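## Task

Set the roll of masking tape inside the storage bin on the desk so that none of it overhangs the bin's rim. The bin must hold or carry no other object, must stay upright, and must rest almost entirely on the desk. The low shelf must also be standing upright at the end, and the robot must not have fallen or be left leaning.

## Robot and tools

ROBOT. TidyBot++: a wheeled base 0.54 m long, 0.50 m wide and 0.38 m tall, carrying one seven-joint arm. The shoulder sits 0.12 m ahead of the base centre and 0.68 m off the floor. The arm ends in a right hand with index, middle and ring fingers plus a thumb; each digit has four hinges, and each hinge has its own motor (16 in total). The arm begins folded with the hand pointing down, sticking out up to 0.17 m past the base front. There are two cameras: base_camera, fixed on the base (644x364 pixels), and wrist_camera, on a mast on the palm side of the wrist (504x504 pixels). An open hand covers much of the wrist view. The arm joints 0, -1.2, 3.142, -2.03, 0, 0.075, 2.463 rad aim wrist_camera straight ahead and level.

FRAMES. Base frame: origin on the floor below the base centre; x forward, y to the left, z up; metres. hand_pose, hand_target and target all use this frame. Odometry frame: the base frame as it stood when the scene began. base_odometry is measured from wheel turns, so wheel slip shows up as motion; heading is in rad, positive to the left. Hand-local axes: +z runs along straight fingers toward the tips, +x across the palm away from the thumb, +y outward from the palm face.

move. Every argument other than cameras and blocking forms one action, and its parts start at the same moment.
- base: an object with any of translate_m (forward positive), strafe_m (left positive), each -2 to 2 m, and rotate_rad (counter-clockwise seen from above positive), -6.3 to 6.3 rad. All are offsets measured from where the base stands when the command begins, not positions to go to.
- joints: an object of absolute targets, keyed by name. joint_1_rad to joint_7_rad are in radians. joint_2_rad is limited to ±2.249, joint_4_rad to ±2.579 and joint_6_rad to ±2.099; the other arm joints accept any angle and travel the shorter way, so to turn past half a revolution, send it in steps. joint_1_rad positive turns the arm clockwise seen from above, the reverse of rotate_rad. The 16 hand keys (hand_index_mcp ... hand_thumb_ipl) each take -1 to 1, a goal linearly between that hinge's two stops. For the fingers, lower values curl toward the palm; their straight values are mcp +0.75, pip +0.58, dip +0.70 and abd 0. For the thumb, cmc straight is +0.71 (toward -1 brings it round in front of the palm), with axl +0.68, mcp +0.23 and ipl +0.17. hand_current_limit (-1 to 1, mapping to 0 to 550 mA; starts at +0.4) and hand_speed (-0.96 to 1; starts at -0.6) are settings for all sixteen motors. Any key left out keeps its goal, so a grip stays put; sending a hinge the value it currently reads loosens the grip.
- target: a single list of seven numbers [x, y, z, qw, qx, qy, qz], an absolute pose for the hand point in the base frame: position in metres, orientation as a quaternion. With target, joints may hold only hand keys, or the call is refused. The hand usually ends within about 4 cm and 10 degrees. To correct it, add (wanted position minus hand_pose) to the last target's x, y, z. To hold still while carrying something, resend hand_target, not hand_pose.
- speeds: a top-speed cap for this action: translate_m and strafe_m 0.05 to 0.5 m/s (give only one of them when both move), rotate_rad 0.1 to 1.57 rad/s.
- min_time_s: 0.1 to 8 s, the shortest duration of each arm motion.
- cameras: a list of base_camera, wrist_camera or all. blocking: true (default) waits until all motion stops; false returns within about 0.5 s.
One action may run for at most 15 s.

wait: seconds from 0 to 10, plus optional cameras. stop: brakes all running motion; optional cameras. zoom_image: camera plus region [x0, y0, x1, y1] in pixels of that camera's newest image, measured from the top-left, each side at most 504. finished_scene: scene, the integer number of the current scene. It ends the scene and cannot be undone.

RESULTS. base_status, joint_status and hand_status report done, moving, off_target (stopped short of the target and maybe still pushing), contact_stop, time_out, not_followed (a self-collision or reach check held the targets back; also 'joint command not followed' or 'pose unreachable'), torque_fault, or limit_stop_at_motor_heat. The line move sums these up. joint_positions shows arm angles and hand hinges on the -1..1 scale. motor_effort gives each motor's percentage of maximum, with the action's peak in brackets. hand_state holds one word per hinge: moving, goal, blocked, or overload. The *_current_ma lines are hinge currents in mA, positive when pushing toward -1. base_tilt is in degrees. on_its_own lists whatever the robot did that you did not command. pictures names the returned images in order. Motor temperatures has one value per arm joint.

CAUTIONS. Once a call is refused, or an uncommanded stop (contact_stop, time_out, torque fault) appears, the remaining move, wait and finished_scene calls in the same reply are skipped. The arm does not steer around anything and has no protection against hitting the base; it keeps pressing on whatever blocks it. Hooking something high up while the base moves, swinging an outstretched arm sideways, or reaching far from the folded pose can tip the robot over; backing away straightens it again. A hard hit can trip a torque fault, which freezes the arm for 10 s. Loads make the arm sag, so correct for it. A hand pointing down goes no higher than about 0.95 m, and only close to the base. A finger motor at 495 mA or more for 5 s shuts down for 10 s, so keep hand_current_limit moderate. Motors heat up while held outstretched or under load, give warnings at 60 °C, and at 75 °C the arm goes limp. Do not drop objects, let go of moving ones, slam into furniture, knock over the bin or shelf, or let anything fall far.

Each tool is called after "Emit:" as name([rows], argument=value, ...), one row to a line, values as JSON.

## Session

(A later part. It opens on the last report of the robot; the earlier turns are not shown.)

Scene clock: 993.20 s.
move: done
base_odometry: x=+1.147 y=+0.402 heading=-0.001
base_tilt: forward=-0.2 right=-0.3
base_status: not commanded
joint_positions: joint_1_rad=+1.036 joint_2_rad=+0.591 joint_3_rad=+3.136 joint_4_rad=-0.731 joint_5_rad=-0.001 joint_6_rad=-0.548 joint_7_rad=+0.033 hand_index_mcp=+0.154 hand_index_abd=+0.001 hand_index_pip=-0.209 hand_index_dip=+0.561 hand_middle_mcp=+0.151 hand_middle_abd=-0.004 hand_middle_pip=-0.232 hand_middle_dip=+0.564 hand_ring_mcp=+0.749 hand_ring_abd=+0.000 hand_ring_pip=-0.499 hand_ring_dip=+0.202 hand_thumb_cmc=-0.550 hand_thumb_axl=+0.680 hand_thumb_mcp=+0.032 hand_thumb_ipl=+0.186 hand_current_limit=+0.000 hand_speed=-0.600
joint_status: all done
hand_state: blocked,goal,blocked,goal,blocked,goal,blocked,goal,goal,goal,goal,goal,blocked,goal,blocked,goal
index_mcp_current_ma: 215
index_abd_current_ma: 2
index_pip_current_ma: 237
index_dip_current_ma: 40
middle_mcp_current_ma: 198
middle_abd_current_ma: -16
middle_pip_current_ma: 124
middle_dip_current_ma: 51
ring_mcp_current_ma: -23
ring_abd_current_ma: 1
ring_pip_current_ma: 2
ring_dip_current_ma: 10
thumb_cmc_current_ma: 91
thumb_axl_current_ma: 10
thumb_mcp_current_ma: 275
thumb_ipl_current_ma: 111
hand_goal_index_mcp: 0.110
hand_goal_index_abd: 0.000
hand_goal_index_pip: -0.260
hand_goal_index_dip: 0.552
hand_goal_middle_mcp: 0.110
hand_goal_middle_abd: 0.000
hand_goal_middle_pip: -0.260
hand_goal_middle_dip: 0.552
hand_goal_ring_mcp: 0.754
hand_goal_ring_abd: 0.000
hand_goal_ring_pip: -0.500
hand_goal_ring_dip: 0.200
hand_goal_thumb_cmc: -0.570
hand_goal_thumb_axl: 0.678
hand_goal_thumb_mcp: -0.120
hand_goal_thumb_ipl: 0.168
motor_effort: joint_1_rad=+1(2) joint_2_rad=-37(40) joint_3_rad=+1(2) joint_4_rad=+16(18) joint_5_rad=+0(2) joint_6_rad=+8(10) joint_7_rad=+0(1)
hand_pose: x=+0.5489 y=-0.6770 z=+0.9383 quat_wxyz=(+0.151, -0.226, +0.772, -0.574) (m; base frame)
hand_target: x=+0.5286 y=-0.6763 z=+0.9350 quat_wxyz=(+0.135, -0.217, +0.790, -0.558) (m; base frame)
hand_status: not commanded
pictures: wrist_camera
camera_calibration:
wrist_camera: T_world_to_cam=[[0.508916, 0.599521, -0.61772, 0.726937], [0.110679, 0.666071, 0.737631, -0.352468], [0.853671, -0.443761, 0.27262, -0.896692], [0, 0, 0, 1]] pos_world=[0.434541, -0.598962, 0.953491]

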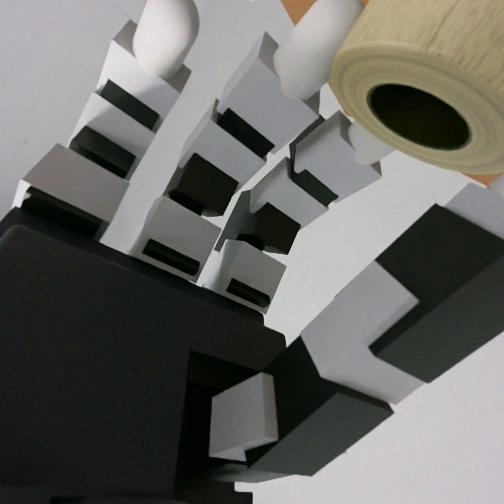

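Emit:
move(joints={"joint_1_rad": 1.047, "joint_2_rad": 0.56, "joint_3_rad": 3.142, "joint_4_rad": -0.90, "joint_5_rad": 0.03, "joint_6_rad": -0.29, "joint_7_rad": 0.0}, min_time_s=3, cameras=["wrist_camera"])

Emit:
zoom_image(camera="wrist_camera", region=[254, 0, 504, 250])

Scene clock: 1018.90 s.
move: done
base_odometry: x=+1.147 y=+0.402 heading=-0.001
base_tilt: forward=-0.3 right=-0.3
base_status: not commanded
joint_positions: joint_1_rad=+1.036 joint_2_rad=+0.591 joint_3_rad=+3.136 joint_4_rad=-0.888 joint_5_rad=-0.001 joint_6_rad=-0.399 joint_7_rad=+0.033 hand_index_mcp=+0.154 hand_index_abd=+0.001 hand_index_pip=-0.209 hand_index_dip=+0.561 hand_middle_mcp=+0.151 hand_middle_abd=-0.004 hand_middle_pip=-0.232 hand_middle_dip=+0.564 hand_ring_mcp=+0.749 hand_ring_abd=+0.000 hand_ring_pip=-0.499 hand_ring_dip=+0.202 hand_thumb_cmc=-0.550 hand_thumb_axl=+0.680 hand_thumb_mcp=+0.032 hand_thumb_ipl=+0.186 hand_current_limit=+0.000 hand_speed=-0.600
joint_status: all done
hand_state: blocked,goal,blocked,goal,blocked,goal,blocked,goal,goal,goal,goal,goal,blocked,goal,blocked,goal
index_mcp_current_ma: 215
index_abd_current_ma: 2
index_pip_current_ma: 237
index_dip_current_ma: 40
middle_mcp_current_ma: 198
middle_abd_current_ma: -16
middle_pip_current_ma: 124
middle_dip_current_ma: 51
ring_mcp_current_ma: -23
ring_abd_current_ma: 1
ring_pip_current_ma: 2
ring_dip_current_ma: 10
thumb_cmc_current_ma: 91
thumb_axl_current_ma: 10
thumb_mcp_current_ma: 275
thumb_ipl_current_ma: 111
hand_goal_index_mcp: 0.110
hand_goal_index_abd: 0.000
hand_goal_index_pip: -0.260
hand_goal_index_dip: 0.552
hand_goal_middle_mcp: 0.110
hand_goal_middle_abd: 0.000
hand_goal_middle_pip: -0.260
hand_goal_middle_dip: 0.552
hand_goal_ring_mcp: 0.754
hand_goal_ring_abd: 0.000
hand_goal_ring_pip: -0.500
hand_goal_ring_dip: 0.200
hand_goal_thumb_cmc: -0.570
hand_goal_thumb_axl: 0.678
hand_goal_thumb_mcp: -0.120
hand_goal_thumb_ipl: 0.168
motor_effort: joint_1_rad=+1(2) joint_2_rad=-37(38) joint_3_rad=+0(1) joint_4_rad=+17(18) joint_5_rad=+0(2) joint_6_rad=+8(9) joint_7_rad=+0(1)
hand_pose: x=+0.5526 y=-0.6829 z=+0.8873 quat_wxyz=(+0.150, -0.227, +0.774, -0.571) (m; base frame)
hand_target: x=+0.5441 y=-0.6985 z=+0.9350 quat_wxyz=(+0.154, -0.207, +0.739, -0.622) (m; base frame)
hand_status: not commanded
pictures: wrist_camera
camera_calibration:
wrist_camera: T_world_to_cam=[[0.506437, 0.603833, -0.615554, 0.699533], [0.113871, 0.660785, 0.741887, -0.320468], [0.854725, -0.445813, 0.265887, -0.884525], [0, 0, 0, 1]] pos_world=[0.438248, -0.604973, 0.903536]

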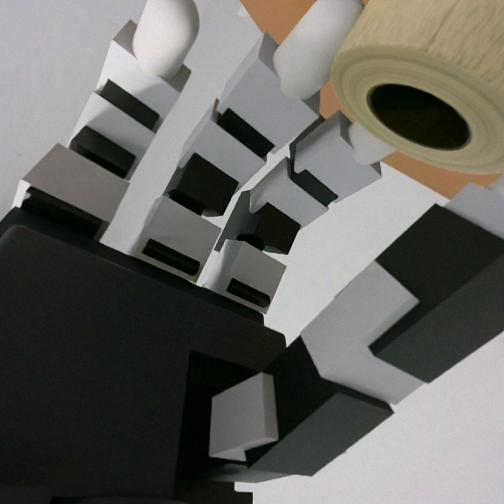

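Scaled by 2.016.

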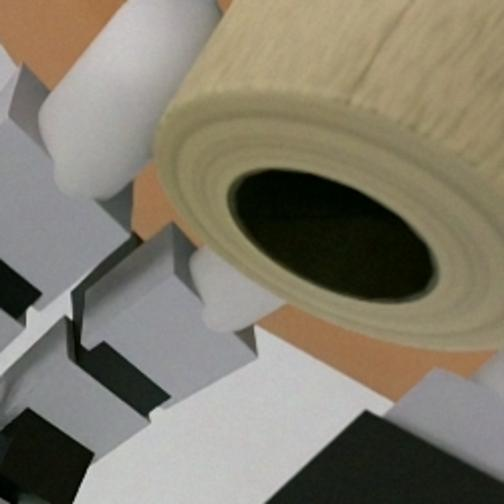

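Emit:
move(base={"translate_m": -0.011, "strafe_m": 0.004}, speeds={"translate_m": 0.05}, joints={"joint_1_rad": 1.047, "joint_2_rad": 0.56, "joint_3_rad": 3.142, "joint_4_rad": -0.965, "joint_5_rad": 0.03, "joint_6_rad": -0.225, "joint_7_rad": 0.0}, min_time_s=2, cameras=["wrist_camera"])

Emit:
zoom_image(camera="wrist_camera", region=[254, 0, 504, 250])

Scene clock: 1038.00 s.
move: done
base_odometry: x=+1.136 y=+0.406 heading=+0.000
base_tilt: forward=-0.3 right=-0.3
base_status: done
joint_positions: joint_1_rad=+1.043 joint_2_rad=+0.590 joint_3_rad=+3.136 joint_4_rad=-0.953 joint_5_rad=-0.001 joint_6_rad=-0.333 joint_7_rad=+0.033 hand_index_mcp=+0.154 hand_index_abd=+0.001 hand_index_pip=-0.209 hand_index_dip=+0.561 hand_middle_mcp=+0.151 hand_middle_abd=-0.004 hand_middle_pip=-0.232 hand_middle_dip=+0.564 hand_ring_mcp=+0.749 hand_ring_abd=+0.000 hand_ring_pip=-0.499 hand_ring_dip=+0.202 hand_thumb_cmc=-0.550 hand_thumb_axl=+0.680 hand_thumb_mcp=+0.032 hand_thumb_ipl=+0.186 hand_current_limit=+0.000 hand_speed=-0.600
joint_status: all done
hand_state: blocked,goal,blocked,goal,blocked,goal,blocked,goal,goal,goal,goal,goal,blocked,goal,blocked,goal
index_mcp_current_ma: 215
index_abd_current_ma: 2
index_pip_current_ma: 237
index_dip_current_ma: 40
middle_mcp_current_ma: 198
middle_abd_current_ma: -16
middle_pip_current_ma: 124
middle_dip_current_ma: 51
ring_mcp_current_ma: -24
ring_abd_current_ma: 1
ring_pip_current_ma: 2
ring_dip_current_ma: 10
thumb_cmc_current_ma: 91
thumb_axl_current_ma: 10
thumb_mcp_current_ma: 275
thumb_ipl_current_ma: 111
hand_goal_index_mcp: 0.110
hand_goal_index_abd: 0.000
hand_goal_index_pip: -0.260
hand_goal_index_dip: 0.552
hand_goal_middle_mcp: 0.110
hand_goal_middle_abd: 0.000
hand_goal_middle_pip: -0.260
hand_goal_middle_dip: 0.552
hand_goal_ring_mcp: 0.754
hand_goal_ring_abd: 0.000
hand_goal_ring_pip: -0.500
hand_goal_ring_dip: 0.200
hand_goal_thumb_cmc: -0.570
hand_goal_thumb_axl: 0.678
hand_goal_thumb_mcp: -0.120
hand_goal_thumb_ipl: 0.168
motor_effort: joint_1_rad=+1(3) joint_2_rad=-37(42) joint_3_rad=+0(2) joint_4_rad=+17(18) joint_5_rad=+1(2) joint_6_rad=+7(10) joint_7_rad=+0(1)
hand_pose: x=+0.5483 y=-0.6873 z=+0.8677 quat_wxyz=(+0.148, -0.224, +0.775, -0.572) (m; base frame)
hand_target: x=+0.5454 y=-0.6996 z=+0.9147 quat_wxyz=(+0.154, -0.207, +0.739, -0.622) (m; base frame)
hand_status: not commanded
pictures: wrist_camera
camera_calibration:
wrist_camera: T_world_to_cam=[[0.511446, 0.599091, -0.616047, 0.686672], [0.118209, 0.661038, 0.740982, -0.303982], [0.851146, -0.451794, 0.267267, -0.880987], [0, 0, 0, 1]] pos_world=[0.434587, -0.60846, 0.883726]

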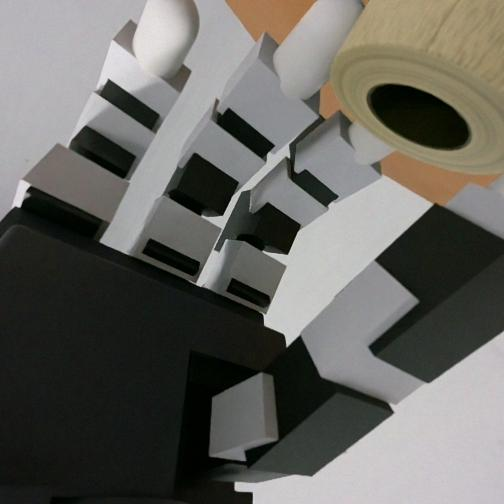

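Scaled by 2.016.

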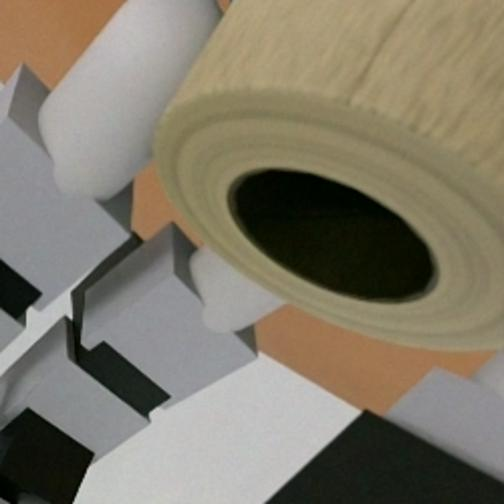

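Emit:
move(base={"translate_m": 0.004, "strafe_m": 0.003}, speeds={"translate_m": 0.05}, joints={"joint_1_rad": 1.047, "joint_2_rad": 0.56, "joint_3_rad": 3.142, "joint_4_rad": -0.997, "joint_5_rad": 0.03, "joint_6_rad": -0.193, "joint_7_rad": 0.0}, min_time_s=1.5, cameras=["wrist_camera"])

Scene clock: 1075.77 s.
move: done
base_odometry: x=+1.139 y=+0.409 heading=+0.000
base_tilt: forward=-0.2 right=-0.3
base_status: done
joint_positions: joint_1_rad=+1.044 joint_2_rad=+0.590 joint_3_rad=+3.136 joint_4_rad=-0.985 joint_5_rad=-0.001 joint_6_rad=-0.301 joint_7_rad=+0.033 hand_index_mcp=+0.154 hand_index_abd=+0.001 hand_index_pip=-0.209 hand_index_dip=+0.561 hand_middle_mcp=+0.151 hand_middle_abd=-0.005 hand_middle_pip=-0.232 hand_middle_dip=+0.564 hand_ring_mcp=+0.749 hand_ring_abd=+0.000 hand_ring_pip=-0.499 hand_ring_dip=+0.202 hand_thumb_cmc=-0.550 hand_thumb_axl=+0.680 hand_thumb_mcp=+0.032 hand_thumb_ipl=+0.186 hand_current_limit=+0.000 hand_speed=-0.600
joint_status: all done
hand_state: blocked,goal,blocked,goal,blocked,goal,blocked,goal,goal,goal,goal,goal,blocked,goal,blocked,goal
index_mcp_current_ma: 215
index_abd_current_ma: 2
index_pip_current_ma: 237
index_dip_current_ma: 40
middle_mcp_current_ma: 198
middle_abd_current_ma: -17
middle_pip_current_ma: 124
middle_dip_current_ma: 51
ring_mcp_current_ma: -24
ring_abd_current_ma: 1
ring_pip_current_ma: 2
ring_dip_current_ma: 10
thumb_cmc_current_ma: 91
thumb_axl_current_ma: 10
thumb_mcp_current_ma: 275
thumb_ipl_current_ma: 111
hand_goal_index_mcp: 0.110
hand_goal_index_abd: 0.000
hand_goal_index_pip: -0.260
hand_goal_index_dip: 0.552
hand_goal_middle_mcp: 0.110
hand_goal_middle_abd: 0.000
hand_goal_middle_pip: -0.260
hand_goal_middle_dip: 0.552
hand_goal_ring_mcp: 0.754
hand_goal_ring_abd: 0.000
hand_goal_ring_pip: -0.500
hand_goal_ring_dip: 0.200
hand_goal_thumb_cmc: -0.570
hand_goal_thumb_axl: 0.678
hand_goal_thumb_mcp: -0.120
hand_goal_thumb_ipl: 0.168
motor_effort: joint_1_rad=+1(3) joint_2_rad=-38(40) joint_3_rad=+1(2) joint_4_rad=+17(18) joint_5_rad=+0(2) joint_6_rad=+8(10) joint_7_rad=-1(1)
hand_pose: x=+0.5475 y=-0.6880 z=+0.8580 quat_wxyz=(+0.148, -0.223, +0.775, -0.573) (m; base frame)
hand_target: x=+0.5457 y=-0.6997 z=+0.9046 quat_wxyz=(+0.154, -0.208, +0.739, -0.622) (m; base frame)
hand_status: not commanded
pictures: wrist_camera
camera_calibration:
wrist_camera: T_world_to_cam=[[0.5124, 0.598183, -0.616135, 0.680397], [0.118882, 0.661162, 0.740764, -0.296334], [0.850478, -0.452815, 0.267666, -0.878682], [0, 0, 0, 1]] pos_world=[0.433893, -0.608958, 0.873924]

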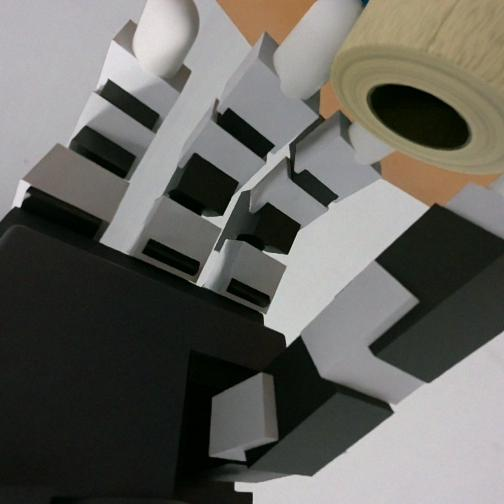

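Emit:
zoom_image(camera="wrist_camera", region=[324, 0, 404, 80])

Scaled by 6.300.

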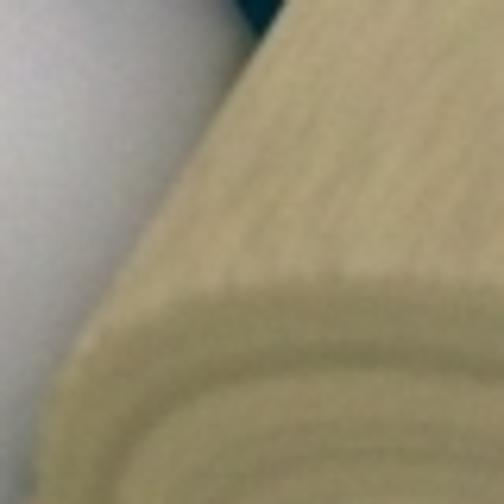

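Emit:
move(joints={"hand_index_mcp": 0.25, "hand_middle_mcp": 0.25, "hand_index_pip": -0.2, "hand_middle_pip": -0.2, "hand_thumb_mcp": 0.15}, cameras=["wrist_camera"])

Scene clock: 1098.33 s.
move: done
base_odometry: x=+1.139 y=+0.409 heading=+0.000
base_tilt: forward=-0.3 right=-0.3
base_status: not commanded
joint_positions: joint_1_rad=+1.044 joint_2_rad=+0.590 joint_3_rad=+3.136 joint_4_rad=-0.985 joint_5_rad=-0.001 joint_6_rad=-0.298 joint_7_rad=+0.033 hand_index_mcp=+0.241 hand_index_abd=+0.001 hand_index_pip=-0.198 hand_index_dip=+0.555 hand_middle_mcp=+0.239 hand_middle_abd=-0.003 hand_middle_pip=-0.201 hand_middle_dip=+0.555 hand_ring_mcp=+0.749 hand_ring_abd=+0.000 hand_ring_pip=-0.499 hand_ring_dip=+0.202 hand_thumb_cmc=-0.568 hand_thumb_axl=+0.680 hand_thumb_mcp=+0.146 hand_thumb_ipl=+0.170 hand_current_limit=+0.000 hand_speed=-0.600
joint_status: all done
hand_state: goal,goal,goal,goal,goal,goal,goal,goal,goal,goal,goal,goal,goal,goal,goal,goal
index_mcp_current_ma: -43
index_abd_current_ma: 2
index_pip_current_ma: 8
index_dip_current_ma: 12
middle_mcp_current_ma: -53
middle_abd_current_ma: -10
middle_pip_current_ma: -3
middle_dip_current_ma: 14
ring_mcp_current_ma: -24
ring_abd_current_ma: 1
ring_pip_current_ma: 2
ring_dip_current_ma: 10
thumb_cmc_current_ma: 9
thumb_axl_current_ma: 10
thumb_mcp_current_ma: -19
thumb_ipl_current_ma: 9
hand_goal_index_mcp: 0.250
hand_goal_index_abd: 0.000
hand_goal_index_pip: -0.200
hand_goal_index_dip: 0.552
hand_goal_middle_mcp: 0.250
hand_goal_middle_abd: 0.000
hand_goal_middle_pip: -0.200
hand_goal_middle_dip: 0.552
hand_goal_ring_mcp: 0.754
hand_goal_ring_abd: 0.000
hand_goal_ring_pip: -0.500
hand_goal_ring_dip: 0.200
hand_goal_thumb_cmc: -0.570
hand_goal_thumb_axl: 0.678
hand_goal_thumb_mcp: 0.150
hand_goal_thumb_ipl: 0.168
motor_effort: joint_1_rad=+1(1) joint_2_rad=-37(38) joint_3_rad=+1(1) joint_4_rad=+17(17) joint_5_rad=+1(1) joint_6_rad=+8(9) joint_7_rad=+0(1)
hand_pose: x=+0.5478 y=-0.6885 z=+0.8588 quat_wxyz=(+0.148, -0.223, +0.774, -0.574) (m; base frame)
hand_target: x=+0.5457 y=-0.6997 z=+0.9046 quat_wxyz=(+0.154, -0.208, +0.739, -0.622) (m; base frame)
hand_status: not commanded
pictures: wrist_camera
camera_calibration:
wrist_camera: T_world_to_cam=[[0.513466, 0.596378, -0.616998, 0.679969], [0.117623, 0.663318, 0.739036, -0.293093], [0.85001, -0.452043, 0.270444, -0.880998], [0, 0, 0, 1]] pos_world=[0.434191, -0.609353, 0.874406]

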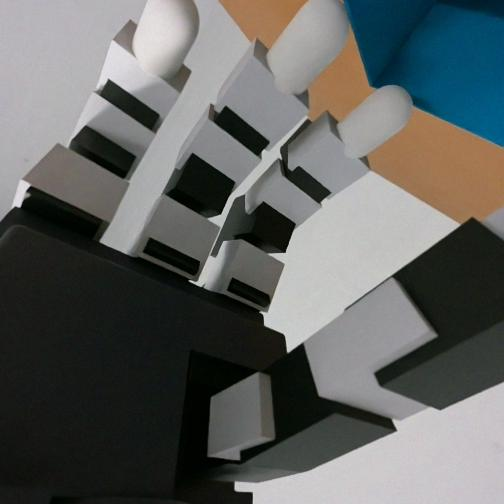

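Emit:
move(joints={"joint_1_rad": 1.047, "joint_2_rad": 0.45, "joint_3_rad": 3.142, "joint_4_rad": -0.60, "joint_5_rad": 0.03, "joint_6_rad": -0.7, "joint_7_rad": 0.0}, min_time_s=3)

Emit:
move(joints={"joint_1_rad": 1.047, "joint_2_rad": -1.0, "joint_3_rad": 3.142, "joint_4_rad": -1.9, "joint_5_rad": 0.0, "joint_6_rad": -0.1, "joint_7_rad": 0.0}, min_time_s=4)

Emit:
move(base={"translate_m": -0.25, "strafe_m": -0.25}, joints={"joint_1_rad": 0, "joint_2_rad": -0.5, "joint_3_rad": 3.142, "joint_4_rad": -1.9, "joint_5_rad": 0, "joint_6_rad": 0.1, "joint_7_rad": 2.463, "hand_thumb_cmc": 0.71}, min_time_s=4, cameras=["wrist_camera"])

Scene clock: 1121.23 s.
move: done
base_odometry: x=+1.139 y=+0.409 heading=+0.000
base_tilt: forward=-0.3 right=-0.3
base_status: not commanded
joint_positions: joint_1_rad=+1.044 joint_2_rad=+0.485 joint_3_rad=+3.136 joint_4_rad=-0.627 joint_5_rad=-0.001 joint_6_rad=-0.616 joint_7_rad=+0.033 hand_index_mcp=+0.241 hand_index_abd=+0.001 hand_index_pip=-0.198 hand_index_dip=+0.555 hand_middle_mcp=+0.239 hand_middle_abd=-0.003 hand_middle_pip=-0.201 hand_middle_dip=+0.555 hand_ring_mcp=+0.749 hand_ring_abd=+0.000 hand_ring_pip=-0.499 hand_ring_dip=+0.202 hand_thumb_cmc=-0.568 hand_thumb_axl=+0.680 hand_thumb_mcp=+0.147 hand_thumb_ipl=+0.170 hand_current_limit=+0.000 hand_speed=-0.600
joint_status: all done
hand_state: goal,goal,goal,goal,goal,goal,goal,goal,goal,goal,goal,goal,goal,goal,goal,goal
index_mcp_current_ma: -43
index_abd_current_ma: 2
index_pip_current_ma: 8
index_dip_current_ma: 11
middle_mcp_current_ma: -53
middle_abd_current_ma: -10
middle_pip_current_ma: -3
middle_dip_current_ma: 13
ring_mcp_current_ma: -24
ring_abd_current_ma: 1
ring_pip_current_ma: 2
ring_dip_current_ma: 10
thumb_cmc_current_ma: 9
thumb_axl_current_ma: 10
thumb_mcp_current_ma: -14
thumb_ipl_current_ma: 9
hand_goal_index_mcp: 0.250
hand_goal_index_abd: 0.000
hand_goal_index_pip: -0.200
hand_goal_index_dip: 0.552
hand_goal_middle_mcp: 0.250
hand_goal_middle_abd: 0.000
hand_goal_middle_pip: -0.200
hand_goal_middle_dip: 0.552
hand_goal_ring_mcp: 0.754
hand_goal_ring_abd: 0.000
hand_goal_ring_pip: -0.500
hand_goal_ring_dip: 0.200
hand_goal_thumb_cmc: -0.570
hand_goal_thumb_axl: 0.678
hand_goal_thumb_mcp: 0.150
hand_goal_thumb_ipl: 0.168
motor_effort: joint_1_rad=+1(2) joint_2_rad=-33(38) joint_3_rad=+1(1) joint_4_rad=+16(18) joint_5_rad=+1(2) joint_6_rad=+8(9) joint_7_rad=+1(2)
hand_pose: x=+0.5232 y=-0.6467 z=+1.0613 quat_wxyz=(+0.162, -0.211, +0.731, -0.629) (m; base frame)
hand_target: x=+0.5018 y=-0.6306 z=+1.0792 quat_wxyz=(+0.151, -0.201, +0.741, -0.623) (m; base frame)
hand_status: not commanded
pictures: none

Scene clock: 1125.53 s.
move: done
base_odometry: x=+1.140 y=+0.409 heading=+0.000
base_tilt: forward=-0.3 right=-0.4
base_status: not commanded
joint_positions: joint_1_rad=+1.044 joint_2_rad=-0.993 joint_3_rad=+3.136 joint_4_rad=-1.886 joint_5_rad=-0.001 joint_6_rad=-0.207 joint_7_rad=+0.033 hand_index_mcp=+0.241 hand_index_abd=+0.001 hand_index_pip=-0.198 hand_index_dip=+0.554 hand_middle_mcp=+0.239 hand_middle_abd=-0.003 hand_middle_pip=-0.201 hand_middle_dip=+0.555 hand_ring_mcp=+0.749 hand_ring_abd=+0.000 hand_ring_pip=-0.499 hand_ring_dip=+0.202 hand_thumb_cmc=-0.568 hand_thumb_axl=+0.680 hand_thumb_mcp=+0.150 hand_thumb_ipl=+0.170 hand_current_limit=+0.000 hand_speed=-0.600
joint_status: all done
hand_state: goal,goal,goal,goal,goal,goal,goal,goal,goal,goal,goal,goal,goal,goal,goal,goal
index_mcp_current_ma: -43
index_abd_current_ma: 2
index_pip_current_ma: 6
index_dip_current_ma: 10
middle_mcp_current_ma: -53
middle_abd_current_ma: -10
middle_pip_current_ma: -3
middle_dip_current_ma: 11
ring_mcp_current_ma: -24
ring_abd_current_ma: 1
ring_pip_current_ma: 2
ring_dip_current_ma: 10
thumb_cmc_current_ma: 9
thumb_axl_current_ma: 10
thumb_mcp_current_ma: 2
thumb_ipl_current_ma: 9
hand_goal_index_mcp: 0.250
hand_goal_index_abd: 0.000
hand_goal_index_pip: -0.200
hand_goal_index_dip: 0.552
hand_goal_middle_mcp: 0.250
hand_goal_middle_abd: 0.000
hand_goal_middle_pip: -0.200
hand_goal_middle_dip: 0.552
hand_goal_ring_mcp: 0.754
hand_goal_ring_abd: 0.000
hand_goal_ring_pip: -0.500
hand_goal_ring_dip: 0.200
hand_goal_thumb_cmc: -0.570
hand_goal_thumb_axl: 0.678
hand_goal_thumb_mcp: 0.150
hand_goal_thumb_ipl: 0.168
motor_effort: joint_1_rad=+1(2) joint_2_rad=+11(35) joint_3_rad=+1(2) joint_4_rad=+14(17) joint_5_rad=+0(2) joint_6_rad=+7(10) joint_7_rad=+0(1)
hand_pose: x=+0.2403 y=-0.1602 z=+1.1693 quat_wxyz=(+0.209, -0.147, +0.501, -0.827) (m; base frame)
hand_target: x=+0.2356 y=-0.1542 z=+1.1959 quat_wxyz=(+0.227, -0.124, +0.463, -0.848) (m; base frame)
hand_status: not commanded
pictures: none

Scene clock: 1130.20 s.
move: done
base_odometry: x=+0.889 y=+0.159 heading=-0.001
base_tilt: forward=-0.3 right=-0.3
base_status: done
joint_positions: joint_1_rad=+0.010 joint_2_rad=-0.509 joint_3_rad=+3.143 joint_4_rad=-1.887 joint_5_rad=-0.001 joint_6_rad=-0.007 joint_7_rad=+2.428 hand_index_mcp=+0.252 hand_index_abd=+0.001 hand_index_pip=-0.199 hand_index_dip=+0.554 hand_middle_mcp=+0.252 hand_middle_abd=+0.000 hand_middle_pip=-0.201 hand_middle_dip=+0.555 hand_ring_mcp=+0.757 hand_ring_abd=+0.000 hand_ring_pip=-0.499 hand_ring_dip=+0.202 hand_thumb_cmc=+0.714 hand_thumb_axl=+0.680 hand_thumb_mcp=+0.151 hand_thumb_ipl=+0.170 hand_current_limit=+0.000 hand_speed=-0.600
joint_status: all done
hand_state: goal,goal,goal,goal,goal,goal,goal,goal,goal,goal,goal,goal,goal,goal,goal,goal
index_mcp_current_ma: 7
index_abd_current_ma: 2
index_pip_current_ma: 6
index_dip_current_ma: 10
middle_mcp_current_ma: 9
middle_abd_current_ma: 1
middle_pip_current_ma: -3
middle_dip_current_ma: 11
ring_mcp_current_ma: 15
ring_abd_current_ma: 1
ring_pip_current_ma: 2
ring_dip_current_ma: 10
thumb_cmc_current_ma: 15
thumb_axl_current_ma: 10
thumb_mcp_current_ma: 3
thumb_ipl_current_ma: 9
hand_goal_index_mcp: 0.250
hand_goal_index_abd: 0.000
hand_goal_index_pip: -0.200
hand_goal_index_dip: 0.552
hand_goal_middle_mcp: 0.250
hand_goal_middle_abd: 0.000
hand_goal_middle_pip: -0.200
hand_goal_middle_dip: 0.552
hand_goal_ring_mcp: 0.754
hand_goal_ring_abd: 0.000
hand_goal_ring_pip: -0.500
hand_goal_ring_dip: 0.200
hand_goal_thumb_cmc: 0.710
hand_goal_thumb_axl: 0.678
hand_goal_thumb_mcp: 0.150
hand_goal_thumb_ipl: 0.168
motor_effort: joint_1_rad=+1(3) joint_2_rad=-3(15) joint_3_rad=+1(5) joint_4_rad=+17(17) joint_5_rad=+0(2) joint_6_rad=+8(10) joint_7_rad=+1(2)
hand_pose: x=+0.5088 y=-0.0763 z=+1.2136 quat_wxyz=(-0.323, -0.582, -0.261, -0.699) (m; base frame)
hand_target: x=+0.5036 y=-0.0699 z=+1.2351 quat_wxyz=(-0.344, -0.546, -0.261, -0.718) (m; base frame)
hand_status: not commanded
pictures: wrist_camera
camera_calibration:
wrist_camera: T_world_to_cam=[[-0.0654169, -0.997505, -0.0265398, 0.0102012], [-0.565108, 0.0589545, -0.822908, 1.24018], [0.822419, -0.0388342, -0.567555, 0.395533], [0, 0, 0, 1]] pos_world=[0.376206, -0.047578, 1.24531]

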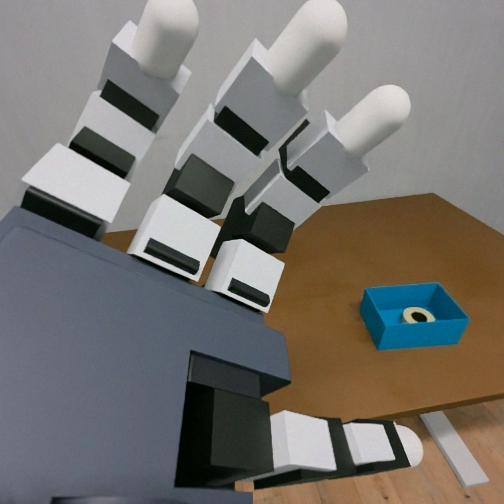

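Emit:
zoom_image(camera="wrist_camera", region=[344, 260, 484, 370])

Scaled by 3.600.

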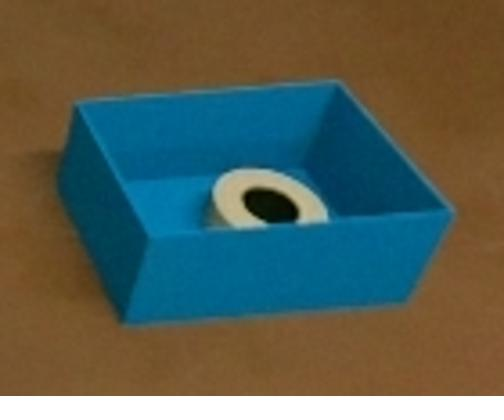

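Emit:
finished_scene(scene=2)

The scene is finished: the task was done.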